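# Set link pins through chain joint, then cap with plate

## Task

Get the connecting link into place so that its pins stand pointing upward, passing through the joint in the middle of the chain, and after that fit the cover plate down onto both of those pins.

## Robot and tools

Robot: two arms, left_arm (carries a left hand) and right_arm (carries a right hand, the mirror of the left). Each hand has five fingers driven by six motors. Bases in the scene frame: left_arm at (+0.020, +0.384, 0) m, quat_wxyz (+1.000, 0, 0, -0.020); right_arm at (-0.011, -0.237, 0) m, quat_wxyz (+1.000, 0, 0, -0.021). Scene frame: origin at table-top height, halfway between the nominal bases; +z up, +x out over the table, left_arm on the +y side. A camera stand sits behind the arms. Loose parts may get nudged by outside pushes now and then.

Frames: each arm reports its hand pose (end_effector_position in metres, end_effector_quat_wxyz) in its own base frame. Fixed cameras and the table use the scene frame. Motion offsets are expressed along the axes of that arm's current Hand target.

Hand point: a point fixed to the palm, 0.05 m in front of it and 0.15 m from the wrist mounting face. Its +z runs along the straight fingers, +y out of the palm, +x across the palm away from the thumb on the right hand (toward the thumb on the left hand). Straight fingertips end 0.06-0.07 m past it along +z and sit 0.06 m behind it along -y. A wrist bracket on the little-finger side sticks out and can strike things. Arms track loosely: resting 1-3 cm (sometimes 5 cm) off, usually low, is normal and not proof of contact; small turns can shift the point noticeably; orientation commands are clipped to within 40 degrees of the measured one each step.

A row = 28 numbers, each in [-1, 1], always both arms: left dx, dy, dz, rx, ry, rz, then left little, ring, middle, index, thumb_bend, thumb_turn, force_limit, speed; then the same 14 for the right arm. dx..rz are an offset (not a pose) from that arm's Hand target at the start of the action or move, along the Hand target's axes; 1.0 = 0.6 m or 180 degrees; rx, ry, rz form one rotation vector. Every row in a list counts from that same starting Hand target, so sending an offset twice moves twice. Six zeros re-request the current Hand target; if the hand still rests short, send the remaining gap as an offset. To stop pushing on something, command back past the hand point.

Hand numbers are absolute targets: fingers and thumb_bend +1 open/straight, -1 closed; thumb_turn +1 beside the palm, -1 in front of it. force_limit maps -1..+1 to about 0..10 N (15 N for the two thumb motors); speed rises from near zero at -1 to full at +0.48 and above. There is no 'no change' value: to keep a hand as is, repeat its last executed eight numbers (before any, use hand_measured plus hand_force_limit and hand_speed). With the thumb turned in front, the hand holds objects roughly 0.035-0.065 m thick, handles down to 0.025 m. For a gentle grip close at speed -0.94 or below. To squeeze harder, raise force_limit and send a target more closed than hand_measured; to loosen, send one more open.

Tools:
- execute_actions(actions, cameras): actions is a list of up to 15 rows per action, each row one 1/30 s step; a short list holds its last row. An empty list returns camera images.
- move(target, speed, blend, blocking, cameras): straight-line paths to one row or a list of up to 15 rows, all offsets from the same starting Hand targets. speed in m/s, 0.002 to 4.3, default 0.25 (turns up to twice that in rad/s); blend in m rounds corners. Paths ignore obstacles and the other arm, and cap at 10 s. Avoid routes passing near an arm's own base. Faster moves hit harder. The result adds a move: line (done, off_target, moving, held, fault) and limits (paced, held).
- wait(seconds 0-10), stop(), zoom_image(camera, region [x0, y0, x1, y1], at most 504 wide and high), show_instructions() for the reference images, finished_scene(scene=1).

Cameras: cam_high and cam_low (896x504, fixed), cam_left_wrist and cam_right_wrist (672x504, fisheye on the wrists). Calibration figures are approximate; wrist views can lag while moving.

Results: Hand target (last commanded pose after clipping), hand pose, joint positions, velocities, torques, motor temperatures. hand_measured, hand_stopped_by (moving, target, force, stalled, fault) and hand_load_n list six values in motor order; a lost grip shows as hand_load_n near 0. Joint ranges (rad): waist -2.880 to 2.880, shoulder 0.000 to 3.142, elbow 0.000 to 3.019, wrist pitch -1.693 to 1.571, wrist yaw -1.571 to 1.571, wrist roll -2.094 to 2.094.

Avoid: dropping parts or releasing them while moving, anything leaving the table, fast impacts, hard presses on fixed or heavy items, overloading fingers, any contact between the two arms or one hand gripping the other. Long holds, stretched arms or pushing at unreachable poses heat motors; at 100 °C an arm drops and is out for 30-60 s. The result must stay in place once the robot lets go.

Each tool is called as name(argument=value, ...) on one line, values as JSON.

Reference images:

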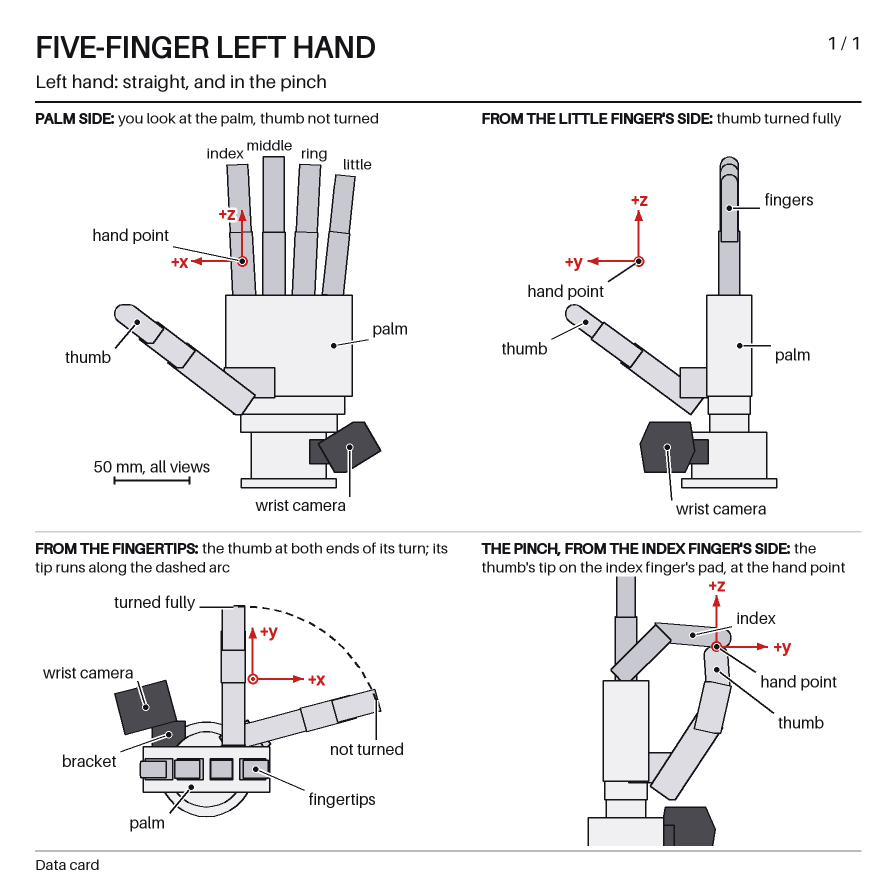

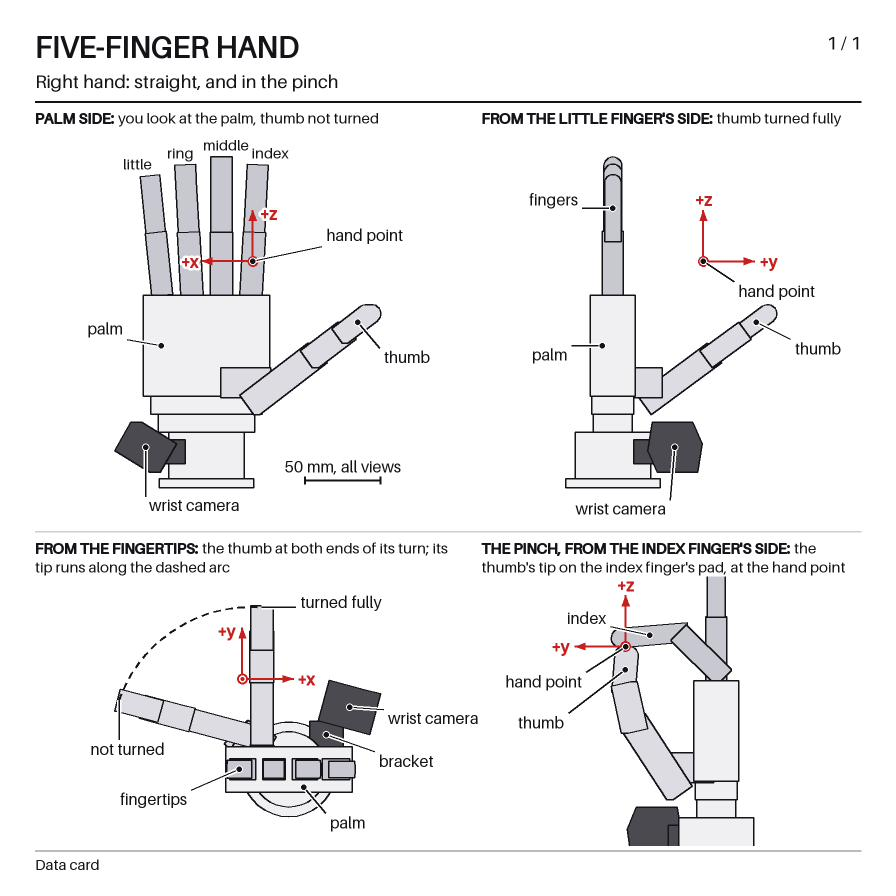

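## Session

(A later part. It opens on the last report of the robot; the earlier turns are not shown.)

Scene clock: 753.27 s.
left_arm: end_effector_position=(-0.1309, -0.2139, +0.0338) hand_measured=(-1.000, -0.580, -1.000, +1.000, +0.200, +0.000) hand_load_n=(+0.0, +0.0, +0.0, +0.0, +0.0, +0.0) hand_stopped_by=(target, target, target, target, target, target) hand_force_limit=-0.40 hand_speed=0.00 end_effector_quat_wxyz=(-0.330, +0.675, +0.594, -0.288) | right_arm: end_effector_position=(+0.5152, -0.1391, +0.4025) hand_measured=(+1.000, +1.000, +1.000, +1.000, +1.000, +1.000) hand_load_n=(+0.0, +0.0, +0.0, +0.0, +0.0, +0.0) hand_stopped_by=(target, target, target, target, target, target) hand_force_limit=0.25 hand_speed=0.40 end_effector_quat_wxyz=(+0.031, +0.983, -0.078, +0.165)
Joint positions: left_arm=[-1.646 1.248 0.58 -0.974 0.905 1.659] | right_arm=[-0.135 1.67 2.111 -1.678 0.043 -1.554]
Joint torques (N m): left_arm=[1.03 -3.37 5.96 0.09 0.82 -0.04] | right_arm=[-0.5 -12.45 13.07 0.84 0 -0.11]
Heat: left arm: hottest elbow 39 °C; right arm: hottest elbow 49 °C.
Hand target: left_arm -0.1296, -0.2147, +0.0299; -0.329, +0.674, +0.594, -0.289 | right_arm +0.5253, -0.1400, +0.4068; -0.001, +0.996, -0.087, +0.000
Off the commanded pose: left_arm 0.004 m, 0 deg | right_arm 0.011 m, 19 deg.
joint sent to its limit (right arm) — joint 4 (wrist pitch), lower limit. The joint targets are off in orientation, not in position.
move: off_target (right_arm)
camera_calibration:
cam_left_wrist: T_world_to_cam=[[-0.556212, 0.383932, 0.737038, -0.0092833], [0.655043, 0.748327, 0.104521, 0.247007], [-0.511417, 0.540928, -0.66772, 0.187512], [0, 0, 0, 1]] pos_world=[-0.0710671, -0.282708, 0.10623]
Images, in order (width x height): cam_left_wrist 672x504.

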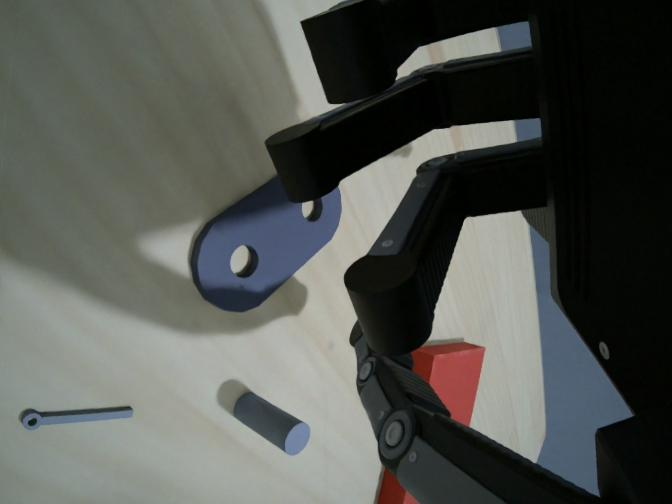

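move(target=[-0.0083,0.0105,0.0082,0,0,0,-1,-0.58,-1,1,0.2,0.0,-0.4,0.0,0,0,0,0,0,0,1,1,1,1,1,1,0.25,0.4], speed=0.08, cameras=["cam_left_wrist"])

zoom_image(camera="cam_left_wrist", region=[130, 90, 480, 440])

Scene clock: 754.93 s.
left_arm: end_effector_position=(-0.1313, -0.2188, +0.0256) hand_measured=(-1.000, -0.580, -1.000, +1.000, +0.200, +0.000) hand_load_n=(+0.0, +0.0, +0.0, +0.0, +0.0, +0.0) hand_stopped_by=(target, target, target, target, target, target) hand_force_limit=-0.40 hand_speed=0.00 end_effector_quat_wxyz=(-0.330, +0.675, +0.593, -0.289) | right_arm: end_effector_position=(+0.5152, -0.1391, +0.4025) hand_measured=(+1.000, +1.000, +1.000, +1.000, +1.000, +1.000) hand_load_n=(+0.0, +0.0, +0.0, +0.5, +0.0, +0.0) hand_stopped_by=(target, target, target, target, target, target) hand_force_limit=0.25 hand_speed=0.40 end_effector_quat_wxyz=(+0.031, +0.983, -0.078, +0.165)
Joint positions: left_arm=[-1.646 1.281 0.58 -0.94 0.905 1.659] | right_arm=[-0.135 1.67 2.111 -1.678 0.043 -1.554]
Joint torques (N m): left_arm=[1.03 -4.19 5.9 0.23 0.83 -0.05] | right_arm=[-0.5 -12.51 13.07 0.73 0.06 -0.08]
Heat: left arm: hottest elbow 39 °C; right arm: hottest elbow 49 °C.
Hand target: left_arm -0.1302, -0.2197, +0.0220; -0.329, +0.674, +0.594, -0.289 | right_arm +0.5253, -0.1400, +0.4068; -0.001, +0.996, -0.087, +0.000
Off the commanded pose: left_arm 0.004 m, 0 deg | right_arm 0.011 m, 19 deg.
joint sent to its limit (right arm) — joint 4 (wrist pitch), lower limit. The joint targets are off in orientation, not in position.
move: off_target (right_arm)
camera_calibration:
cam_left_wrist: T_world_to_cam=[[-0.556197, 0.384497, 0.736754, -0.00146704], [0.655054, 0.748398, 0.103946, 0.25172], [-0.511419, 0.540428, -0.668123, 0.18427], [0, 0, 0, 1]] pos_world=[-0.0714671, -0.287407, 0.0980304]
Images, in order (width x height): cam_left_wrist 672x504.

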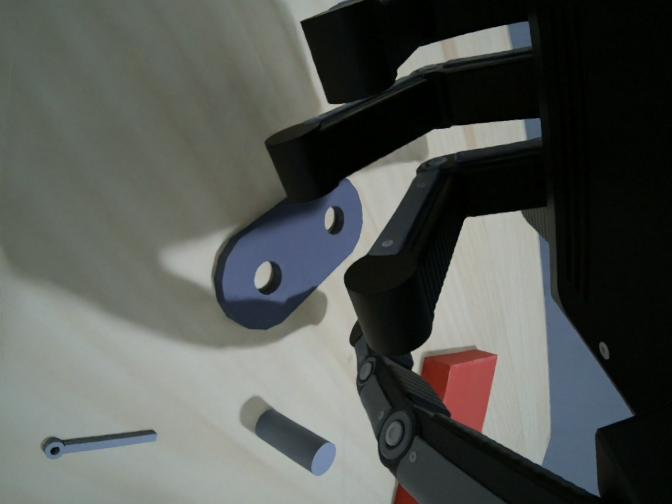

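Scaled by 1.440 from the camera's 672x504 image, which has a finer 960x720 frame.

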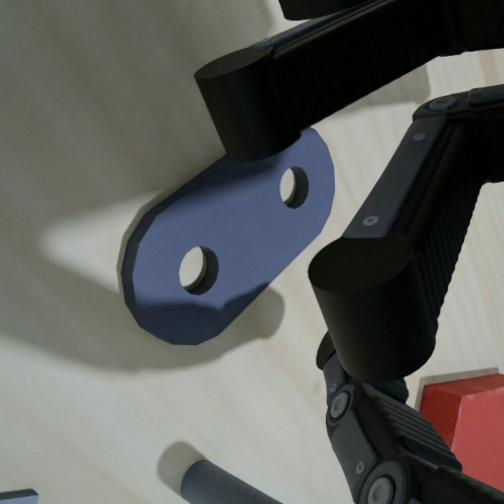

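move(target=[0,0.0085,0.0162,0,0,0,-1,-0.58,-1,1,0.2,0.0,-0.4,0.0,0,0,0,0,0,0,1,1,1,1,1,1,0.25,0.4], speed=0.08, cameras=["cam_left_wrist"])

zoom_image(camera="cam_left_wrist", region=[130, 90, 480, 440])

Scene clock: 757.50 s.
left_arm: end_effector_position=(-0.1328, -0.2246, +0.0172) hand_measured=(-1.000, -0.580, -1.000, +1.000, +0.200, +0.000) hand_load_n=(+0.0, +0.0, +0.0, +0.0, +0.0, +0.0) hand_stopped_by=(target, target, target, target, target, target) hand_force_limit=-0.40 hand_speed=0.00 end_effector_quat_wxyz=(-0.323, +0.677, +0.592, -0.295) | right_arm: end_effector_position=(+0.5152, -0.1391, +0.4025) hand_measured=(+1.000, +1.000, +1.000, +1.000, +1.000, +1.000) hand_load_n=(+0.0, +0.0, +0.0, +0.0, +0.0, +0.0) hand_stopped_by=(target, target, target, target, target, target) hand_force_limit=0.25 hand_speed=0.40 end_effector_quat_wxyz=(+0.031, +0.983, -0.078, +0.165)
Joint positions: left_arm=[-1.649 1.301 0.571 -0.883 0.905 1.646] | right_arm=[-0.135 1.67 2.111 -1.678 0.043 -1.554]
Joint torques (N m): left_arm=[0.38 -4.31 5.19 0.23 0.87 -0.17] | right_arm=[-0.67 -12.51 13.05 0.77 0.01 -0.04]
Heat: left arm: hottest elbow 39 °C; right arm: hottest elbow 49 °C.
Hand target: left_arm -0.1347, -0.2192, +0.0120; -0.329, +0.674, +0.594, -0.289 | right_arm +0.5253, -0.1400, +0.4068; -0.001, +0.996, -0.087, +0.000
Off the commanded pose: left_arm 0.008 m, 1 deg | right_arm 0.011 m, 19 deg.
joint sent to its limit (right arm) — joint 4 (wrist pitch), lower limit. The joint targets are off in orientation, not in position.
move: off_target (right_arm)
camera_calibration:
cam_left_wrist: T_world_to_cam=[[-0.557216, 0.395259, 0.73026, 0.00846271], [0.651816, 0.753045, 0.0897688, 0.258852], [-0.514437, 0.526016, -0.677246, 0.177562], [0, 0, 0, 1]] pos_world=[-0.0726638, -0.291672, 0.0908361]
Images, in order (width x height): cam_left_wrist 672x504.

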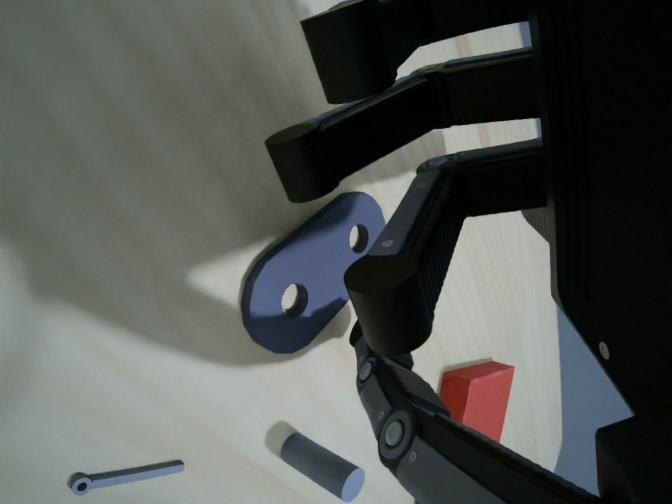

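Scaled by 1.440 from the camera's 672x504 image, which has a finer 960x720 frame.

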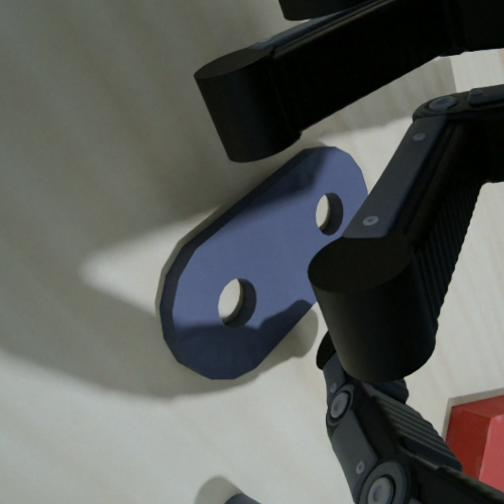

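move(target=[0,0.0092,0.0072,0,0,0,-1,-0.58,-1,1,0.2,0.0,-0.4,0.0,0,0,0,0,0,0,1,1,1,1,1,1,0.25,0.4], speed=0.08, cameras=["cam_left_wrist"])

zoom_image(camera="cam_left_wrist", region=[130, 90, 480, 440])

Scene clock: 759.37 s.
left_arm: end_effector_position=(-0.1329, -0.2247, +0.0101) hand_measured=(-1.000, -0.580, -1.000, +1.000, +0.200, +0.000) hand_load_n=(+0.0, +0.0, +0.0, +0.0, +0.0, +0.0) hand_stopped_by=(target, target, target, target, target, target) hand_force_limit=-0.40 hand_speed=0.00 end_effector_quat_wxyz=(-0.323, +0.676, +0.592, -0.295) | right_arm: end_effector_position=(+0.5152, -0.1391, +0.4025) hand_measured=(+1.000, +1.000, +1.000, +1.000, +1.000, +1.000) hand_load_n=(+0.0, +0.0, +0.0, +0.0, +0.0, +0.0) hand_stopped_by=(target, target, target, target, target, target) hand_force_limit=0.25 hand_speed=0.40 end_effector_quat_wxyz=(+0.031, +0.983, -0.078, +0.165)
Joint positions: left_arm=[-1.65 1.32 0.562 -0.855 0.905 1.645] | right_arm=[-0.135 1.67 2.111 -1.678 0.043 -1.554]
Joint torques (N m): left_arm=[0.38 -4.54 5 0.21 0.88 -0.21] | right_arm=[-0.5 -12.75 12.94 0.79 0.03 -0.06]
Heat: left arm: hottest elbow 38 °C; right arm: hottest elbow 49 °C.
Hand target: left_arm -0.1347, -0.2193, +0.0050; -0.329, +0.675, +0.594, -0.289 | right_arm +0.5253, -0.1400, +0.4068; -0.001, +0.996, -0.087, +0.000
Off the commanded pose: left_arm 0.008 m, 1 deg | right_arm 0.011 m, 19 deg.
joint sent to its limit (right arm) — joint 4 (wrist pitch), lower limit. The joint targets are off in orientation, not in position.
move: off_target (right_arm)
camera_calibration:
cam_left_wrist: T_world_to_cam=[[-0.557354, 0.394803, 0.730402, 0.0135163], [0.651708, 0.753082, 0.0902422, 0.259669], [-0.514425, 0.526306, -0.67703, 0.172875], [0, 0, 0, 1]] pos_world=[-0.072764, -0.291873, 0.0837359]
Images, in order (width x height): cam_left_wrist 672x504.

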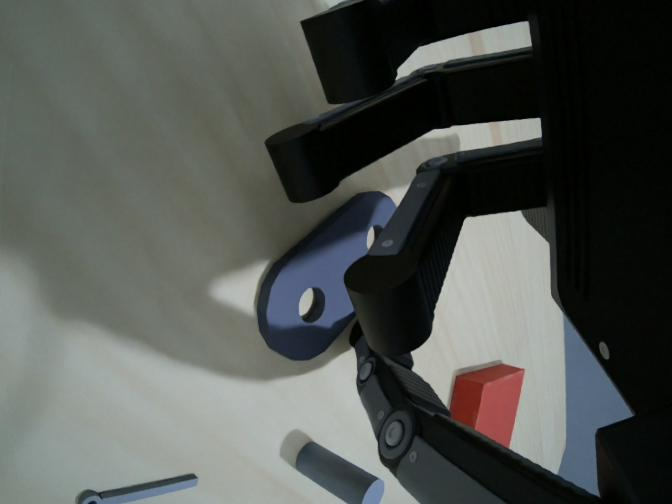

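Scaled by 1.440 from the camera's 672x504 image, which has a finer 960x720 frame.

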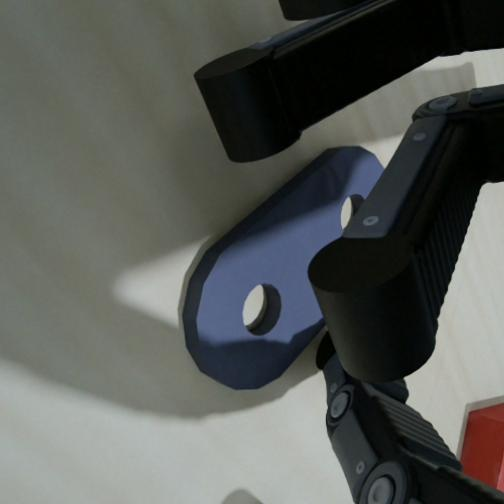

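move(target=[0,0.0053,0.0041,0,0,0,-1,-0.58,-1,1,0.2,0.0,-0.4,0.0,0,0,0,0,0,0,1,1,1,1,1,1,0.25,0.4], speed=0.08, cameras=[])

move(target=[0,0.0053,0.0041,0,0,0,-1,-0.58,-1,1,0.2,0.0,-0.4,0.0,0,0,0,0,0,0,1,1,1,1,1,1,0.25,0.4], speed=0.08, cameras=["cam_left_wrist"])

Scene clock: 760.47 s.
left_arm: end_effector_position=(-0.1332, -0.2256, +0.0090) hand_measured=(-1.000, -0.580, -1.000, +1.000, +0.200, +0.000) hand_load_n=(+0.0, +0.0, +0.0, -0.5, +0.5, +1.0) hand_stopped_by=(target, target, target, target, target, target) hand_force_limit=-0.40 hand_speed=0.00 end_effector_quat_wxyz=(-0.324, +0.675, +0.594, -0.295) | right_arm: end_effector_position=(+0.5152, -0.1391, +0.4025) hand_measured=(+1.000, +1.000, +1.000, +1.000, +1.000, +1.000) hand_load_n=(+0.0, +0.0, +0.0, +0.0, +0.0, +0.0) hand_stopped_by=(target, target, target, target, target, target) hand_force_limit=0.25 hand_speed=0.40 end_effector_quat_wxyz=(+0.031, +0.983, -0.078, +0.165)
Joint positions: left_arm=[-1.65 1.325 0.562 -0.847 0.906 1.638] | right_arm=[-0.135 1.67 2.111 -1.678 0.043 -1.554]
Joint torques (N m): left_arm=[0.09 -3.78 4.67 0.34 0.84 -0.07] | right_arm=[-0.85 -12.81 13.08 0.83 0.02 -0.07]
Heat: left arm: hottest elbow 38 °C; right arm: hottest elbow 49 °C.
Hand target: left_arm -0.1348, -0.2193, +0.0010; -0.329, +0.675, +0.594, -0.289 | right_arm +0.5253, -0.1400, +0.4068; -0.001, +0.996, -0.087, +0.000
Off the commanded pose: left_arm 0.010 m, 1 deg | right_arm 0.011 m, 19 deg.
joint sent to its limit (right arm) — joint 4 (wrist pitch), lower limit. The joint targets are off in orientation, not in position.
move: off_target (right_arm)
No camera images: "cameras" was empty.

Scene clock: 761.30 s.
left_arm: end_effector_position=(-0.1339, -0.2259, +0.0083) hand_measured=(-1.000, -0.580, -1.000, +1.000, +0.200, +0.000) hand_load_n=(+0.0, +0.0, +0.0, +0.0, +0.0, +2.5) hand_stopped_by=(target, target, target, target, target, target) hand_force_limit=-0.40 hand_speed=0.00 end_effector_quat_wxyz=(-0.326, +0.672, +0.597, -0.295) | right_arm: end_effector_position=(+0.5152, -0.1391, +0.4025) hand_measured=(+1.000, +1.000, +1.000, +1.000, +1.000, +1.000) hand_load_n=(+0.0, +0.0, +0.0, +0.5, +0.0, +0.0) hand_stopped_by=(target, target, target, target, target, target) hand_force_limit=0.25 hand_speed=0.40 end_effector_quat_wxyz=(+0.031, +0.983, -0.078, +0.165)
Joint positions: left_arm=[-1.65 1.33 0.562 -0.841 0.909 1.628] | right_arm=[-0.135 1.67 2.111 -1.678 0.043 -1.554]
Joint torques (N m): left_arm=[0.03 -3.78 4.22 0.55 0.76 0.03] | right_arm=[-0.56 -12.22 12.93 0.84 0.06 -0.09]
Heat: left arm: hottest elbow 38 °C; right arm: hottest elbow 49 °C.
Hand target: left_arm -0.1347, -0.2193, -0.0031; -0.329, +0.675, +0.594, -0.289 | right_arm +0.5253, -0.1400, +0.4068; -0.001, +0.996, -0.087, +0.000
Off the commanded pose: left_arm 0.013 m, 1 deg | right_arm 0.011 m, 19 deg.
joint sent to its limit (right arm) — joint 4 (wrist pitch), lower limit. The joint targets are off in orientation, not in position.
move: off_target (left_arm, right_arm)
camera_calibration:
cam_left_wrist: T_world_to_cam=[[-0.559683, 0.382471, 0.735168, 0.0115651], [0.64402, 0.759037, 0.0954033, 0.261566], [-0.52153, 0.526858, -0.671138, 0.17089], [0, 0, 0, 1]] pos_world=[-0.0728562, -0.292996, 0.0812344]
Images, in order (width x height): cam_left_wrist 672x504.

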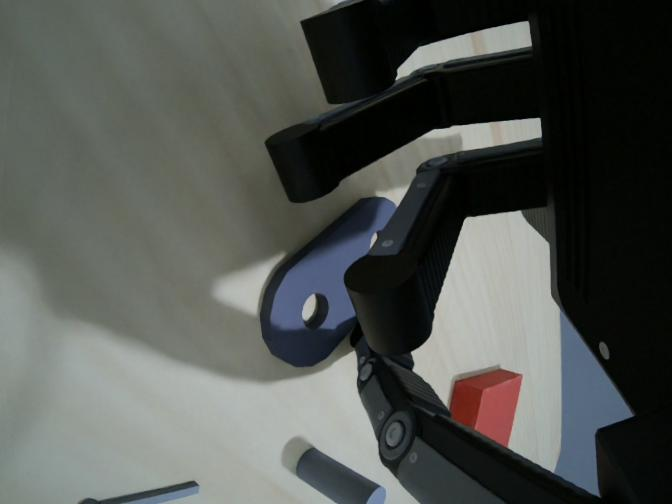

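execute_actions(actions=[[[0,-0.0053,-0.0041,0,0,0,-1,-0.55,-1,1,0.0,0.0,-0.4,0.0,0,0,0,0,0,0,1,1,1,1,1,1,0.25,0.4]],[[0,0,0,0,0,0,-1,-0.55,-1,1,0.0,-0.2,-0.4,-0.5,0,0,0,0,0,0,1,1,1,1,1,1,0.25,0.4]]], cameras=["cam_left_wrist"])

zoom_image(camera="cam_left_wrist", region=[200, 90, 450, 400])

Scene clock: 763.30 s.
left_arm: end_effector_position=(-0.1338, -0.2234, +0.0064) hand_measured=(-1.000, -0.550, -1.000, +1.000, +0.000, -0.200) hand_load_n=(+0.0, +0.0, +0.0, +0.0, +0.0, +0.0) hand_stopped_by=(target, target, target, target, target, target) hand_force_limit=-0.40 hand_speed=-0.50 end_effector_quat_wxyz=(-0.327, +0.671, +0.597, -0.293) | right_arm: end_effector_position=(+0.5152, -0.1391, +0.4025) hand_measured=(+1.000, +1.000, +1.000, +1.000, +1.000, +1.000) hand_load_n=(+0.0, +0.0, +0.0, +0.0, +0.0, +0.0) hand_stopped_by=(target, target, target, target, target, target) hand_force_limit=0.25 hand_speed=0.40 end_effector_quat_wxyz=(+0.031, +0.983, -0.078, +0.165)
Joint positions: left_arm=[-1.65 1.332 0.556 -0.838 0.909 1.628] | right_arm=[-0.135 1.67 2.111 -1.678 0.043 -1.554]
Joint torques (N m): left_arm=[-0.09 -4.78 4.88 0.2 0.72 -0.01] | right_arm=[-0.09 -12.22 12.97 0.81 0.03 -0.08]
Heat: left arm: hottest elbow 38 °C; right arm: hottest elbow 49 °C.
Hand target: left_arm -0.1348, -0.2193, +0.0010; -0.329, +0.675, +0.594, -0.290 | right_arm +0.5253, -0.1400, +0.4068; -0.001, +0.996, -0.087, +0.000
Off the commanded pose: left_arm 0.007 m, 1 deg | right_arm 0.011 m, 19 deg.
joint sent to its limit (right arm) — joint 4 (wrist pitch), lower limit. The joint targets are off in orientation, not in position.
camera_calibration:
cam_left_wrist: T_world_to_cam=[[-0.559677, 0.378613, 0.737166, 0.0112347], [0.644098, 0.758448, 0.0994735, 0.259648], [-0.52144, 0.53048, -0.66835, 0.169137], [0, 0, 0, 1]] pos_world=[-0.0727564, -0.290907, 0.0789328]
Images, in order (width x height): cam_left_wrist 672x504.

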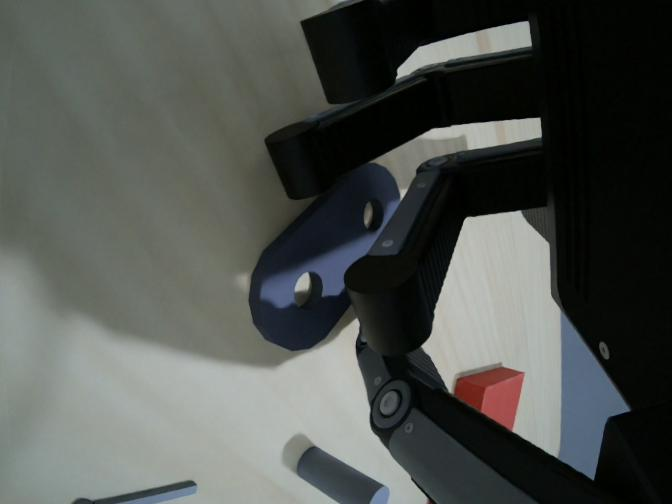

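Scaled by 1.626 from the camera's 672x504 image, which has a finer 960x720 frame.

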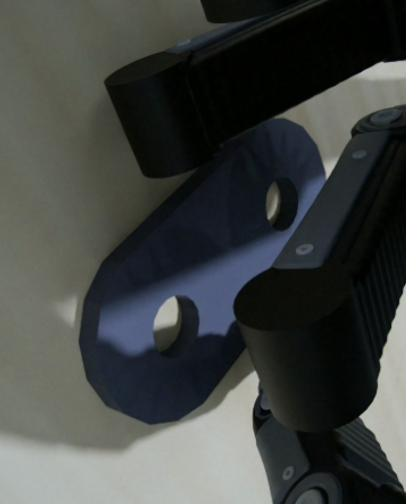

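execute_actions(actions=[[[0,0,0,0,0,0,-1,-0.55,-1,1,0.0,-0.3,-0.3,-0.7,0,0,0,0,0,0,1,1,1,1,1,1,0.25,0.4]]], cameras=["cam_left_wrist"])

zoom_image(camera="cam_left_wrist", region=[200, 90, 450, 400])

Scene clock: 764.20 s.
left_arm: end_effector_position=(-0.1339, -0.2233, +0.0064) hand_measured=(-1.000, -0.550, -1.000, +1.000, +0.000, -0.300) hand_load_n=(+0.5, +0.0, +0.0, -0.5, -0.5, +1.0) hand_stopped_by=(target, target, target, target, target, target) hand_force_limit=-0.30 hand_speed=-0.70 end_effector_quat_wxyz=(-0.327, +0.671, +0.597, -0.293) | right_arm: end_effector_position=(+0.5152, -0.1391, +0.4025) hand_measured=(+1.000, +1.000, +1.000, +1.000, +1.000, +1.000) hand_load_n=(+0.0, +0.0, +0.0, +0.0, -0.5, +0.0) hand_stopped_by=(target, target, target, target, target, target) hand_force_limit=0.25 hand_speed=0.40 end_effector_quat_wxyz=(+0.031, +0.983, -0.078, +0.165)
Joint positions: left_arm=[-1.65 1.332 0.556 -0.838 0.909 1.628] | right_arm=[-0.135 1.67 2.111 -1.678 0.043 -1.554]
Joint torques (N m): left_arm=[0.38 -4.66 5.04 0.17 0.71 -0.03] | right_arm=[-0.73 -13.1 13.08 0.76 0.04 -0.08]
Heat: left arm: hottest elbow 38 °C; right arm: hottest elbow 49 °C.
Hand target: left_arm -0.1347, -0.2193, +0.0010; -0.329, +0.674, +0.594, -0.290 | right_arm +0.5253, -0.1400, +0.4068; -0.001, +0.996, -0.087, +0.000
Off the commanded pose: left_arm 0.007 m, 1 deg | right_arm 0.011 m, 19 deg.
joint sent to its limit (right arm) — joint 4 (wrist pitch), lower limit. The joint targets are off in orientation, not in position.
camera_calibration:
cam_left_wrist: T_world_to_cam=[[-0.559515, 0.378846, 0.737169, 0.0112578], [0.644401, 0.758193, 0.0994531, 0.259662], [-0.521239, 0.530678, -0.668349, 0.169157], [0, 0, 0, 1]] pos_world=[-0.0728565, -0.290907, 0.0789328]
Images, in order (width x height): cam_left_wrist 672x504.

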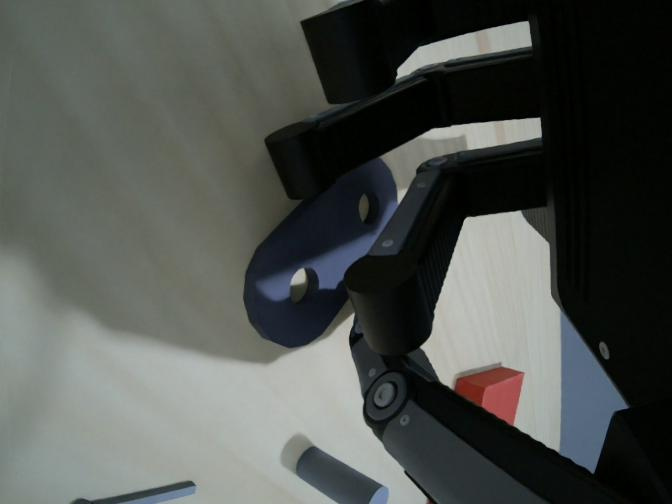

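Scaled by 1.626 from the camera's 672x504 image, which has a finer 960x720 frame.

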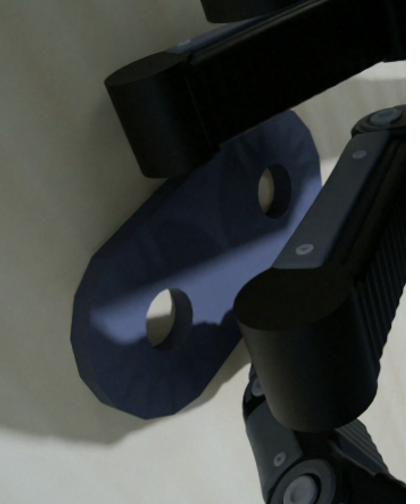

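execute_actions(actions=[[[0,0,0,0,0,0,-1,-0.55,-1,1,0.0,-0.36,-0.2,-0.7,0,0,0,0,0,0,1,1,1,1,1,1,0.25,0.4]]], cameras=["cam_left_wrist"])

Scene clock: 766.97 s.
left_arm: end_effector_position=(-0.1341, -0.2233, +0.0065) hand_measured=(-1.000, -0.550, -1.000, +1.000, +0.000, -0.360) hand_load_n=(+0.0, +0.0, +0.0, +0.0, -1.0, +1.5) hand_stopped_by=(target, target, target, target, target, target) hand_force_limit=-0.20 hand_speed=-0.70 end_effector_quat_wxyz=(-0.328, +0.671, +0.597, -0.293) | right_arm: end_effector_position=(+0.5152, -0.1391, +0.4025) hand_measured=(+1.000, +1.000, +1.000, +1.000, +1.000, +1.000) hand_load_n=(+0.0, +0.0, +0.0, +0.0, +0.0, +0.0) hand_stopped_by=(target, target, target, target, target, target) hand_force_limit=0.25 hand_speed=0.40 end_effector_quat_wxyz=(+0.031, +0.983, -0.078, +0.165)
Joint positions: left_arm=[-1.651 1.332 0.556 -0.838 0.91 1.628] | right_arm=[-0.135 1.67 2.111 -1.678 0.043 -1.554]
Joint torques (N m): left_arm=[0.21 -4.66 4.89 0.2 0.68 0.01] | right_arm=[-0.32 -13.16 12.94 0.7 0.01 -0.09]
Heat: left arm: hottest elbow 38 °C; right arm: hottest elbow 49 °C.
Hand target: left_arm -0.1347, -0.2193, +0.0010; -0.329, +0.675, +0.594, -0.289 | right_arm +0.5253, -0.1400, +0.4068; -0.001, +0.996, -0.087, +0.000
Off the commanded pose: left_arm 0.007 m, 1 deg | right_arm 0.011 m, 19 deg.
joint sent to its limit (right arm) — joint 4 (wrist pitch), lower limit. The joint targets are off in orientation, not in position.
camera_calibration:
cam_left_wrist: T_world_to_cam=[[-0.55884, 0.379026, 0.737589, 0.0111031], [0.644742, 0.757963, 0.0989981, 0.259698], [-0.521542, 0.530878, -0.667953, 0.169072], [0, 0, 0, 1]] pos_world=[-0.0730551, -0.290807, 0.0790331]
Images, in order (width x height): cam_left_wrist 672x504.

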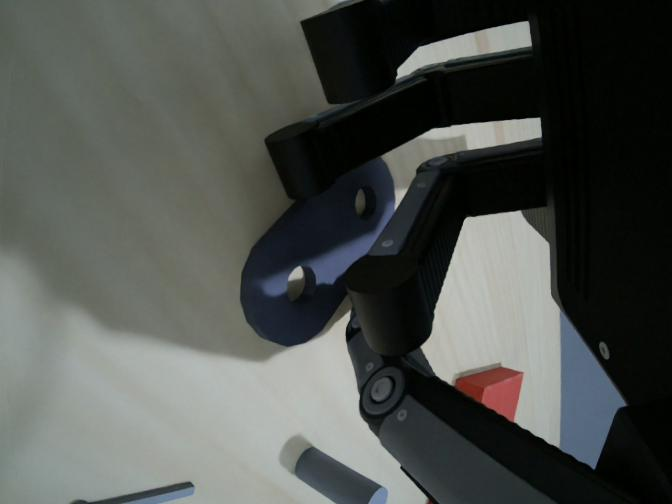

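execute_actions(actions=[[[0,0,0,0,0,0,-1,-0.55,-1,1,0.0,-0.42,0.0,-0.7,0,0,0,0,0,0,1,1,1,1,1,1,0.25,0.4]]], cameras=["cam_left_wrist"])

Scene clock: 768.37 s.
left_arm: end_effector_position=(-0.1343, -0.2233, +0.0067) hand_measured=(-1.000, -0.550, -1.000, +1.000, +0.000, -0.420) hand_load_n=(+0.0, +0.0, +0.0, +0.0, -1.0, +2.0) hand_stopped_by=(target, target, target, target, target, target) hand_force_limit=0.00 hand_speed=-0.70 end_effector_quat_wxyz=(-0.328, +0.671, +0.597, -0.294) | right_arm: end_effector_position=(+0.5152, -0.1391, +0.4025) hand_measured=(+1.000, +1.000, +1.000, +1.000, +1.000, +1.000) hand_load_n=(+0.0, +0.0, +0.0, +0.0, +0.0, +0.0) hand_stopped_by=(target, target, target, target, target, target) hand_force_limit=0.25 hand_speed=0.40 end_effector_quat_wxyz=(+0.031, +0.983, -0.078, +0.165)
Joint positions: left_arm=[-1.651 1.332 0.556 -0.838 0.911 1.628] | right_arm=[-0.135 1.67 2.111 -1.678 0.043 -1.554]
Joint torques (N m): left_arm=[0.38 -4.78 4.94 0.2 0.63 0.01] | right_arm=[-0.5 -12.63 13.03 0.87 0.05 -0.1]
Heat: left arm: hottest elbow 38 °C; right arm: hottest elbow 49 °C.
Hand target: left_arm -0.1347, -0.2193, +0.0010; -0.329, +0.675, +0.594, -0.289 | right_arm +0.5253, -0.1400, +0.4068; -0.001, +0.996, -0.087, +0.000
Off the commanded pose: left_arm 0.007 m, 1 deg | right_arm 0.011 m, 19 deg.
joint sent to its limit (right arm) — joint 4 (wrist pitch), lower limit. The joint targets are off in orientation, not in position.
camera_calibration:
cam_left_wrist: T_world_to_cam=[[-0.557995, 0.378874, 0.738306, 0.0110093], [0.644826, 0.757971, 0.0983802, 0.259819], [-0.522341, 0.530975, -0.667252, 0.168936], [0, 0, 0, 1]] pos_world=[-0.0731527, -0.290807, 0.0790336]
Images, in order (width x height): cam_left_wrist 672x504.

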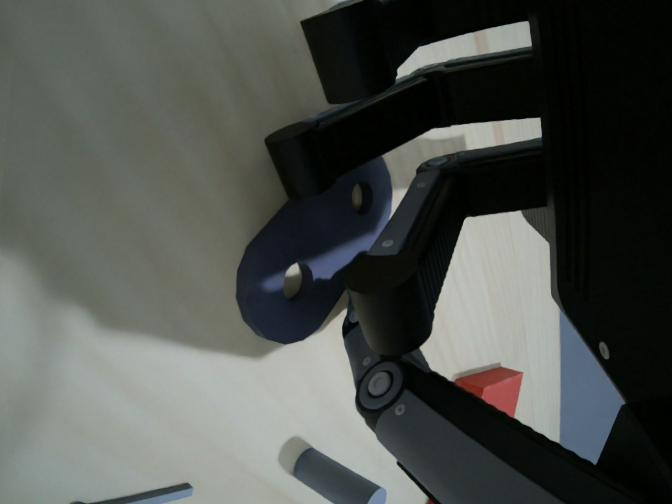

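execute_actions(actions=[[[0,0,0,0,0,0,-1,-0.55,-1,1,0.0,-0.48,0.2,-0.7,0,0,0,0,0,0,1,1,1,1,1,1,0.25,0.4]]], cameras=["cam_left_wrist"])

execute_actions(actions=[[[0,0,0,0,0,0,-1,-0.55,-1,1,0.0,-0.54,0.3,-0.7,0,0,0,0,0,0,1,1,1,1,1,1,0.25,0.4]]], cameras=["cam_left_wrist"])

Scene clock: 769.23 s.
left_arm: end_effector_position=(-0.1346, -0.2232, +0.0068) hand_measured=(-1.000, -0.550, -1.000, +1.000, +0.000, -0.480) hand_load_n=(+0.0, +0.0, +0.5, +0.0, -1.0, +1.5) hand_stopped_by=(target, target, target, target, target, target) hand_force_limit=0.20 hand_speed=-0.70 end_effector_quat_wxyz=(-0.329, +0.671, +0.597, -0.294) | right_arm: end_effector_position=(+0.5152, -0.1391, +0.4025) hand_measured=(+1.000, +1.000, +1.000, +1.000, +1.000, +1.000) hand_load_n=(+0.0, +0.0, +0.0, +0.0, +0.0, +0.0) hand_stopped_by=(target, target, target, target, target, target) hand_force_limit=0.25 hand_speed=0.40 end_effector_quat_wxyz=(+0.031, +0.983, -0.078, +0.165)
Joint positions: left_arm=[-1.651 1.332 0.556 -0.838 0.912 1.628] | right_arm=[-0.135 1.67 2.111 -1.678 0.043 -1.554]
Joint torques (N m): left_arm=[0.15 -4.48 4.92 0.18 0.6 0.01] | right_arm=[-0.79 -13.04 12.96 0.7 0.06 -0.05]
Heat: left arm: hottest elbow 38 °C; right arm: hottest elbow 49 °C.
Hand target: left_arm -0.1347, -0.2193, +0.0010; -0.329, +0.675, +0.594, -0.290 | right_arm +0.5253, -0.1400, +0.4068; -0.001, +0.996, -0.087, +0.000
Off the commanded pose: left_arm 0.007 m, 1 deg | right_arm 0.011 m, 19 deg.
joint sent to its limit (right arm) — joint 4 (wrist pitch), lower limit. The joint targets are off in orientation, not in position.
camera_calibration:
cam_left_wrist: T_world_to_cam=[[-0.557059, 0.378998, 0.738949, 0.010823], [0.645157, 0.757778, 0.0976983, 0.260023], [-0.522932, 0.531162, -0.66664, 0.16881], [0, 0, 0, 1]] pos_world=[-0.0734505, -0.290807, 0.0791341]
Images, in order (width x height): cam_left_wrist 672x504.

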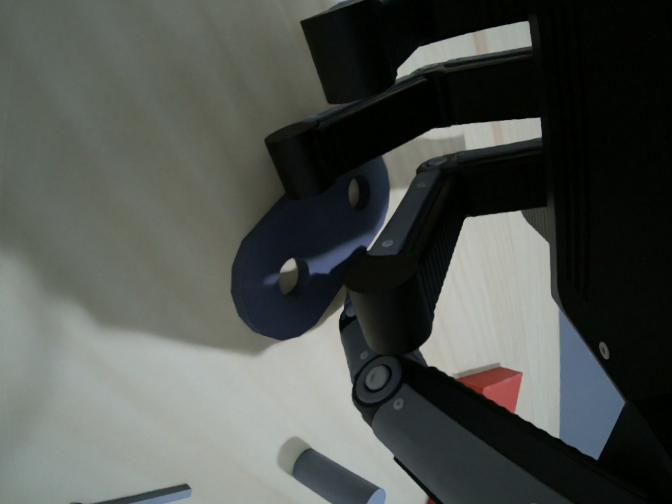

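Scene clock: 769.93 s.
left_arm: end_effector_position=(-0.1348, -0.2232, +0.0069) hand_measured=(-1.000, -0.550, -1.000, +1.000, +0.000, -0.540) hand_load_n=(+0.0, -1.0, +0.0, +0.0, -1.0, +4.0) hand_stopped_by=(target, target, target, target, target, target) hand_force_limit=0.30 hand_speed=-0.70 end_effector_quat_wxyz=(-0.329, +0.670, +0.597, -0.294) | right_arm: end_effector_position=(+0.5152, -0.1391, +0.4025) hand_measured=(+1.000, +1.000, +1.000, +1.000, +1.000, +1.000) hand_load_n=(+0.0, +0.0, +0.0, +0.0, +0.0, +0.0) hand_stopped_by=(target, target, target, target, target, target) hand_force_limit=0.25 hand_speed=0.40 end_effector_quat_wxyz=(+0.031, +0.983, -0.078, +0.165)
Joint positions: left_arm=[-1.651 1.332 0.556 -0.838 0.913 1.628] | right_arm=[-0.135 1.67 2.111 -1.678 0.043 -1.554]
Joint torques (N m): left_arm=[0.21 -4.6 5.07 0.16 0.55 0] | right_arm=[-0.32 -12.51 13.07 0.79 0.05 -0.07]
Heat: left arm: hottest elbow 38 °C; right arm: hottest elbow 49 °C.
Hand target: left_arm -0.1347, -0.2193, +0.0010; -0.329, +0.674, +0.594, -0.290 | right_arm +0.5253, -0.1400, +0.4068; -0.001, +0.996, -0.087, +0.000
Off the commanded pose: left_arm 0.007 m, 1 deg | right_arm 0.011 m, 19 deg.
joint sent to its limit (right arm) — joint 4 (wrist pitch), lower limit. The joint targets are off in orientation, not in position.
camera_calibration:
cam_left_wrist: T_world_to_cam=[[-0.556365, 0.378582, 0.739685, 0.0106404], [0.645081, 0.757893, 0.0973056, 0.260146], [-0.523764, 0.531294, -0.665881, 0.168677], [0, 0, 0, 1]] pos_world=[-0.0735483, -0.290808, 0.0791345]
Images, in order (width x height): cam_left_wrist 672x504.

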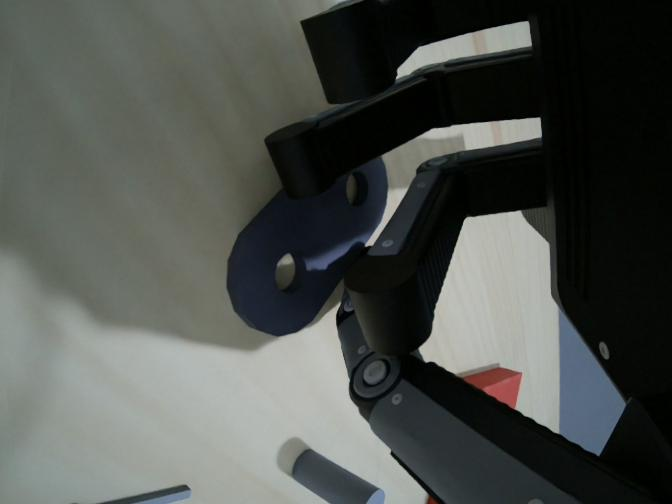

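execute_actions(actions=[[[0,0,0,0,0,0,-1,-0.55,-1,1,0.0,-0.60,0.4,-0.7,0,0,0,0,0,0,1,1,1,1,1,1,0.25,0.4]]], cameras=["cam_left_wrist"])

Scene clock: 770.77 s.
left_arm: end_effector_position=(-0.1351, -0.2231, +0.0071) hand_measured=(-1.000, -0.550, -1.000, +1.000, +0.000, -0.600) hand_load_n=(+0.0, -2.5, +0.0, -0.5, +0.0, +2.0) hand_stopped_by=(target, target, target, target, target, target) hand_force_limit=0.40 hand_speed=-0.70 end_effector_quat_wxyz=(-0.329, +0.670, +0.596, -0.295) | right_arm: end_effector_position=(+0.5152, -0.1391, +0.4025) hand_measured=(+1.000, +1.000, +1.000, +1.000, +1.000, +1.000) hand_load_n=(+0.0, +0.0, +0.0, +0.0, +0.0, +0.0) hand_stopped_by=(target, target, target, target, target, target) hand_force_limit=0.25 hand_speed=0.40 end_effector_quat_wxyz=(+0.031, +0.983, -0.078, +0.165)
Joint positions: left_arm=[-1.652 1.332 0.556 -0.838 0.915 1.628] | right_arm=[-0.135 1.67 2.111 -1.678 0.043 -1.554]
Joint torques (N m): left_arm=[0.73 -4.84 5.03 0.09 0.5 0] | right_arm=[-0.44 -13.1 13.01 0.76 0.04 -0.07]
Heat: left arm: hottest elbow 37 °C; right arm: hottest elbow 49 °C.
Hand target: left_arm -0.1347, -0.2193, +0.0010; -0.329, +0.675, +0.594, -0.289 | right_arm +0.5253, -0.1400, +0.4068; -0.001, +0.996, -0.087, +0.000
Off the commanded pose: left_arm 0.007 m, 1 deg | right_arm 0.011 m, 19 deg.
joint sent to its limit (right arm) — joint 4 (wrist pitch), lower limit. The joint targets are off in orientation, not in position.
camera_calibration:
cam_left_wrist: T_world_to_cam=[[-0.555071, 0.378635, 0.740629, 0.0104546], [0.645477, 0.757671, 0.096411, 0.260223], [-0.524648, 0.531574, -0.664961, 0.168531], [0, 0, 0, 1]] pos_world=[-0.0737451, -0.290708, 0.0792351]
Images, in order (width x height): cam_left_wrist 672x504.

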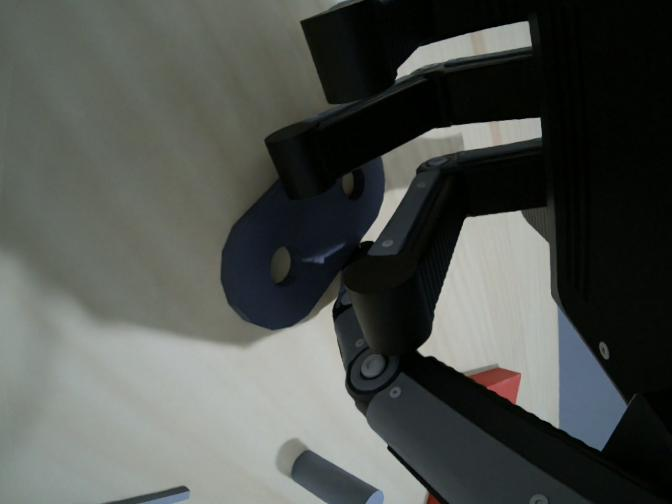

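zoom_image(camera="cam_left_wrist", region=[200, 100, 440, 400])

Scaled by 1.680 from the camera's 672x504 image, which has a finer 960x720 frame.

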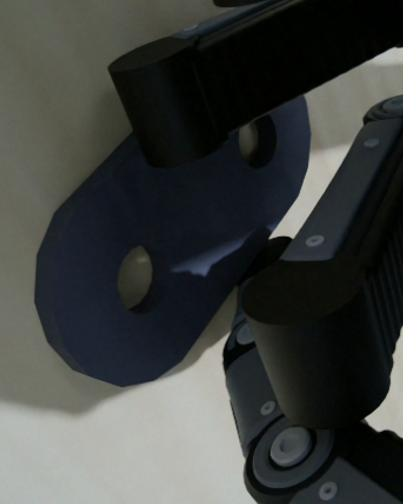

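execute_actions(actions=[[[0,0,0,0,0,0,-1,-0.55,-1,1,0.0,-0.25,0.0,-0.5,0,0,0,0,0,0,1,1,1,1,1,1,0.25,0.4]],[[0,0,0,0,0,0,-1,-0.85,-1,1,0.0,-0.25,0.0,-0.5,0,0,0,0,0,0,1,1,1,1,1,1,0.25,0.4]]], cameras=["cam_left_wrist"])

Scene clock: 774.63 s.
left_arm: end_effector_position=(-0.1344, -0.2231, +0.0065) hand_measured=(-1.000, -0.850, -1.000, +1.000, +0.000, -0.250) hand_load_n=(+0.0, +0.0, +0.0, -0.5, +0.0, +0.0) hand_stopped_by=(target, target, target, target, target, target) hand_force_limit=0.00 hand_speed=-0.50 end_effector_quat_wxyz=(-0.328, +0.671, +0.597, -0.293) | right_arm: end_effector_position=(+0.5152, -0.1391, +0.4025) hand_measured=(+1.000, +1.000, +1.000, +1.000, +1.000, +1.000) hand_load_n=(+0.0, +0.0, +0.0, +0.0, +0.0, +0.0) hand_stopped_by=(target, target, target, target, target, target) hand_force_limit=0.25 hand_speed=0.40 end_effector_quat_wxyz=(+0.031, +0.983, -0.078, +0.165)
Joint positions: left_arm=[-1.652 1.333 0.556 -0.838 0.91 1.628] | right_arm=[-0.135 1.67 2.111 -1.678 0.043 -1.554]
Joint torques (N m): left_arm=[0.15 -4.78 4.94 0.1 0.64 0] | right_arm=[-0.62 -12.4 13.03 0.81 0.05 -0.1]
Heat: left arm: hottest elbow 37 °C; right arm: hottest elbow 49 °C.
Hand target: left_arm -0.1347, -0.2192, +0.0010; -0.329, +0.674, +0.594, -0.289 | right_arm +0.5253, -0.1400, +0.4068; -0.001, +0.996, -0.087, +0.000
Off the commanded pose: left_arm 0.007 m, 1 deg | right_arm 0.011 m, 19 deg.
joint sent to its limit (right arm) — joint 4 (wrist pitch), lower limit. The joint targets are off in orientation, not in position.
camera_calibration:
cam_left_wrist: T_world_to_cam=[[-0.558315, 0.37913, 0.737933, 0.0110514], [0.645358, 0.757421, 0.0991304, 0.259779], [-0.521343, 0.531577, -0.667554, 0.169036], [0, 0, 0, 1]] pos_world=[-0.0733547, -0.290807, 0.0789331]
Images, in order (width x height): cam_left_wrist 672x504.

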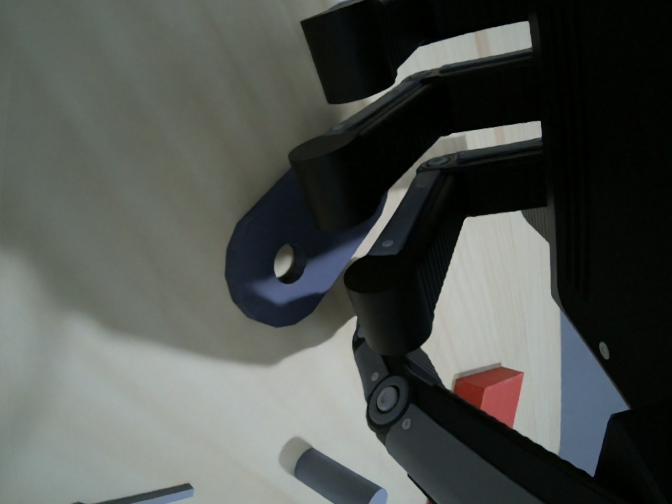

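move(target=[-0.0133,0,0,0,0,0,-1,-0.85,-1,1,0.0,-0.25,0.0,-0.5,0,0,0,0,0,0,1,1,1,1,1,1,0.25,0.4], speed=0.05, cameras=["cam_left_wrist"])

Scene clock: 775.63 s.
left_arm: end_effector_position=(-0.1346, -0.2222, +0.0053) hand_measured=(-1.000, -0.850, -1.000, +1.000, +0.000, -0.250) hand_load_n=(+0.0, +0.0, +0.0, +0.0, -2.0, +0.5) hand_stopped_by=(target, target, target, target, target, target) hand_force_limit=0.00 hand_speed=-0.50 end_effector_quat_wxyz=(-0.331, +0.670, +0.598, -0.292) | right_arm: end_effector_position=(+0.5152, -0.1391, +0.4025) hand_measured=(+1.000, +1.000, +1.000, +1.000, +1.000, +1.000) hand_load_n=(-0.5, +0.0, +0.0, +0.0, +0.0, +0.0) hand_stopped_by=(target, target, target, target, target, target) hand_force_limit=0.25 hand_speed=0.40 end_effector_quat_wxyz=(+0.031, +0.983, -0.078, +0.165)
Joint positions: left_arm=[-1.652 1.339 0.556 -0.838 0.912 1.628] | right_arm=[-0.135 1.67 2.111 -1.678 0.043 -1.554]
Joint torques (N m): left_arm=[0.32 -3.78 6.57 0.28 0.62 -0.01] | right_arm=[-0.15 -12.86 13.07 0.79 0.04 -0.11]
Heat: left arm: hottest elbow 37 °C; right arm: hottest elbow 49 °C.
Hand target: left_arm -0.1357, -0.2271, +0.0010; -0.329, +0.674, +0.594, -0.289 | right_arm +0.5253, -0.1400, +0.4068; -0.001, +0.996, -0.087, +0.000
Off the commanded pose: left_arm 0.007 m, 1 deg | right_arm 0.011 m, 19 deg.
joint sent to its limit (right arm) — joint 4 (wrist pitch), lower limit. The joint targets are off in orientation, not in position.
move: off_target (right_arm)
camera_calibration:
cam_left_wrist: T_world_to_cam=[[-0.557317, 0.373856, 0.74137, 0.010457], [0.645408, 0.756787, 0.103548, 0.259207], [-0.522347, 0.536195, -0.66306, 0.168498], [0, 0, 0, 1]] pos_world=[-0.0734518, -0.290422, 0.0771316]
Images, in order (width x height): cam_left_wrist 672x504.

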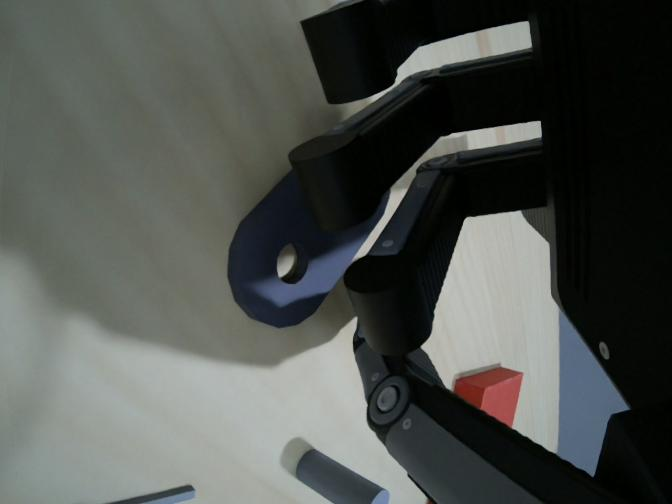

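move(target=[[0,-0.0264,-0.0204,0,0,0,-1,-0.85,-1,1,0.0,-0.25,0.0,-0.5,0,0,0,0,0,0,1,1,1,1,1,1,0.25,0.4]], speed=0.05, cameras=["cam_left_wrist"])

Scene clock: 777.07 s.
left_arm: end_effector_position=(-0.1336, -0.2128, +0.0114) hand_measured=(-1.000, -0.850, -1.000, +1.000, +0.000, -0.250) hand_load_n=(+0.0, +0.0, +0.0, +0.0, +0.0, +0.0) hand_stopped_by=(target, target, target, target, target, target) hand_force_limit=0.00 hand_speed=-0.50 end_effector_quat_wxyz=(-0.339, +0.666, +0.602, -0.281) | right_arm: end_effector_position=(+0.5152, -0.1391, +0.4025) hand_measured=(+1.000, +1.000, +1.000, +1.000, +1.000, +1.000) hand_load_n=(+0.0, +0.0, +0.0, +0.0, +0.0, +0.0) hand_stopped_by=(target, target, target, target, target, target) hand_force_limit=0.25 hand_speed=0.40 end_effector_quat_wxyz=(+0.031, +0.983, -0.078, +0.165)
Joint positions: left_arm=[-1.652 1.318 0.556 -0.888 0.91 1.628] | right_arm=[-0.135 1.67 2.111 -1.678 0.043 -1.554]
Joint torques (N m): left_arm=[0.44 -6.12 8.38 -0.79 0.74 -0.04] | right_arm=[-0.56 -12.86 13.12 0.76 0.05 -0.08]
Heat: left arm: hottest elbow 37 °C; right arm: hottest elbow 49 °C.
Hand target: left_arm -0.1358, -0.2272, +0.0210; -0.329, +0.674, +0.594, -0.290 | right_arm +0.5253, -0.1400, +0.4068; -0.001, +0.996, -0.087, +0.000
Off the commanded pose: left_arm 0.017 m, 2 deg | right_arm 0.011 m, 19 deg.
joint sent to its limit (right arm) — joint 4 (wrist pitch), lower limit. The joint targets are off in orientation, not in position.
move: off_target (left_arm, right_arm)
camera_calibration:
cam_left_wrist: T_world_to_cam=[[-0.560703, 0.353031, 0.748986, -0.00208533], [0.645566, 0.752827, 0.12844, 0.249589], [-0.518514, 0.555537, -0.650017, 0.172479], [0, 0, 0, 1]] pos_world=[-0.0728623, -0.282979, 0.0816192]
Images, in order (width x height): cam_left_wrist 672x504.

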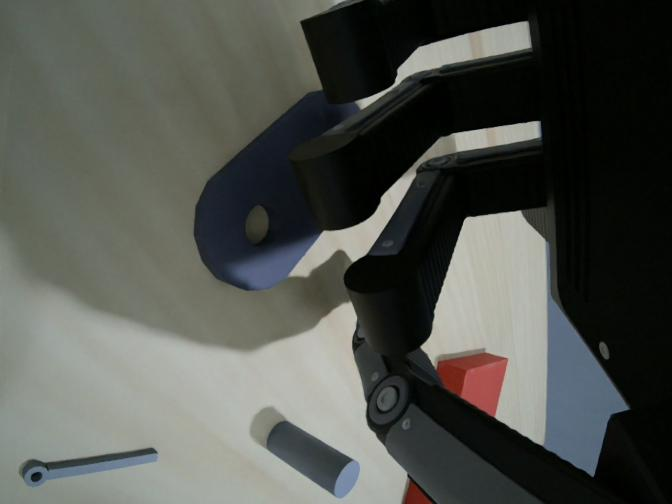

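move(target=[[-0.0133,-0.0132,-0.0102,0,0,0,-1,-0.85,-1,1,0.0,-0.25,0.0,-0.5,0,0,0,0,0,0,1,1,1,1,1,1,0.25,0.4]], speed=0.05, cameras=["cam_left_wrist"])

Scene clock: 778.27 s.
left_arm: end_effector_position=(-0.1342, -0.2170, +0.0191) hand_measured=(-1.000, -0.850, -1.000, +1.000, +0.000, -0.250) hand_load_n=(+0.0, +0.0, +0.0, +0.0, +0.0, +0.0) hand_stopped_by=(target, target, target, target, target, target) hand_force_limit=0.00 hand_speed=-0.50 end_effector_quat_wxyz=(-0.341, +0.665, +0.603, -0.279) | right_arm: end_effector_position=(+0.5152, -0.1391, +0.4025) hand_measured=(+1.000, +1.000, +1.000, +1.000, +1.000, +1.000) hand_load_n=(+0.0, +0.0, +0.0, +0.0, +0.0, +0.0) hand_stopped_by=(target, target, target, target, target, target) hand_force_limit=0.25 hand_speed=0.40 end_effector_quat_wxyz=(+0.031, +0.983, -0.078, +0.165)
Joint positions: left_arm=[-1.654 1.316 0.581 -0.921 0.91 1.628] | right_arm=[-0.135 1.67 2.111 -1.678 0.043 -1.554]
Joint torques (N m): left_arm=[0.44 -5.89 9.16 -0.81 0.72 -0.06] | right_arm=[-0.56 -12.4 13.04 0.75 0.02 -0.06]
Heat: left arm: hottest elbow 37 °C; right arm: hottest elbow 49 °C.
Hand target: left_arm -0.1369, -0.2350, +0.0310; -0.329, +0.674, +0.594, -0.289 | right_arm +0.5253, -0.1400, +0.4068; -0.001, +0.996, -0.087, +0.000
Off the commanded pose: left_arm 0.022 m, 2 deg | right_arm 0.011 m, 19 deg.
joint sent to its limit (right arm) — joint 4 (wrist pitch), lower limit. The joint targets are off in orientation, not in position.
move: off_target (left_arm, right_arm)
camera_calibration:
cam_left_wrist: T_world_to_cam=[[-0.560718, 0.348871, 0.750922, -0.00761569], [0.646343, 0.75126, 0.1336, 0.251875], [-0.517529, 0.560265, -0.646735, 0.180674], [0, 0, 0, 1]] pos_world=[-0.0735638, -0.287792, 0.0889165]
Images, in order (width x height): cam_left_wrist 672x504.

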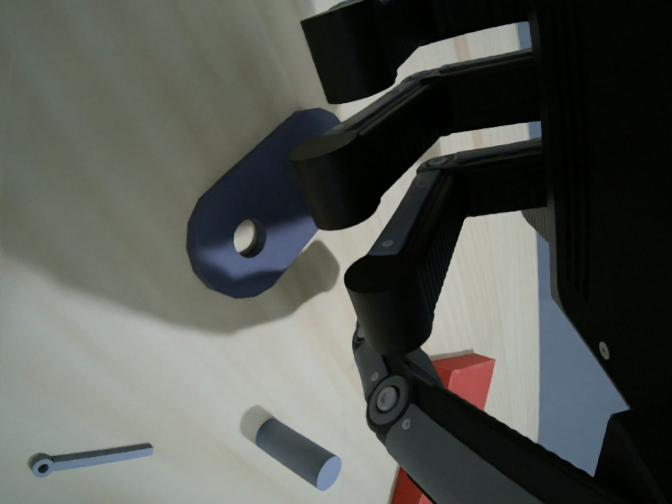

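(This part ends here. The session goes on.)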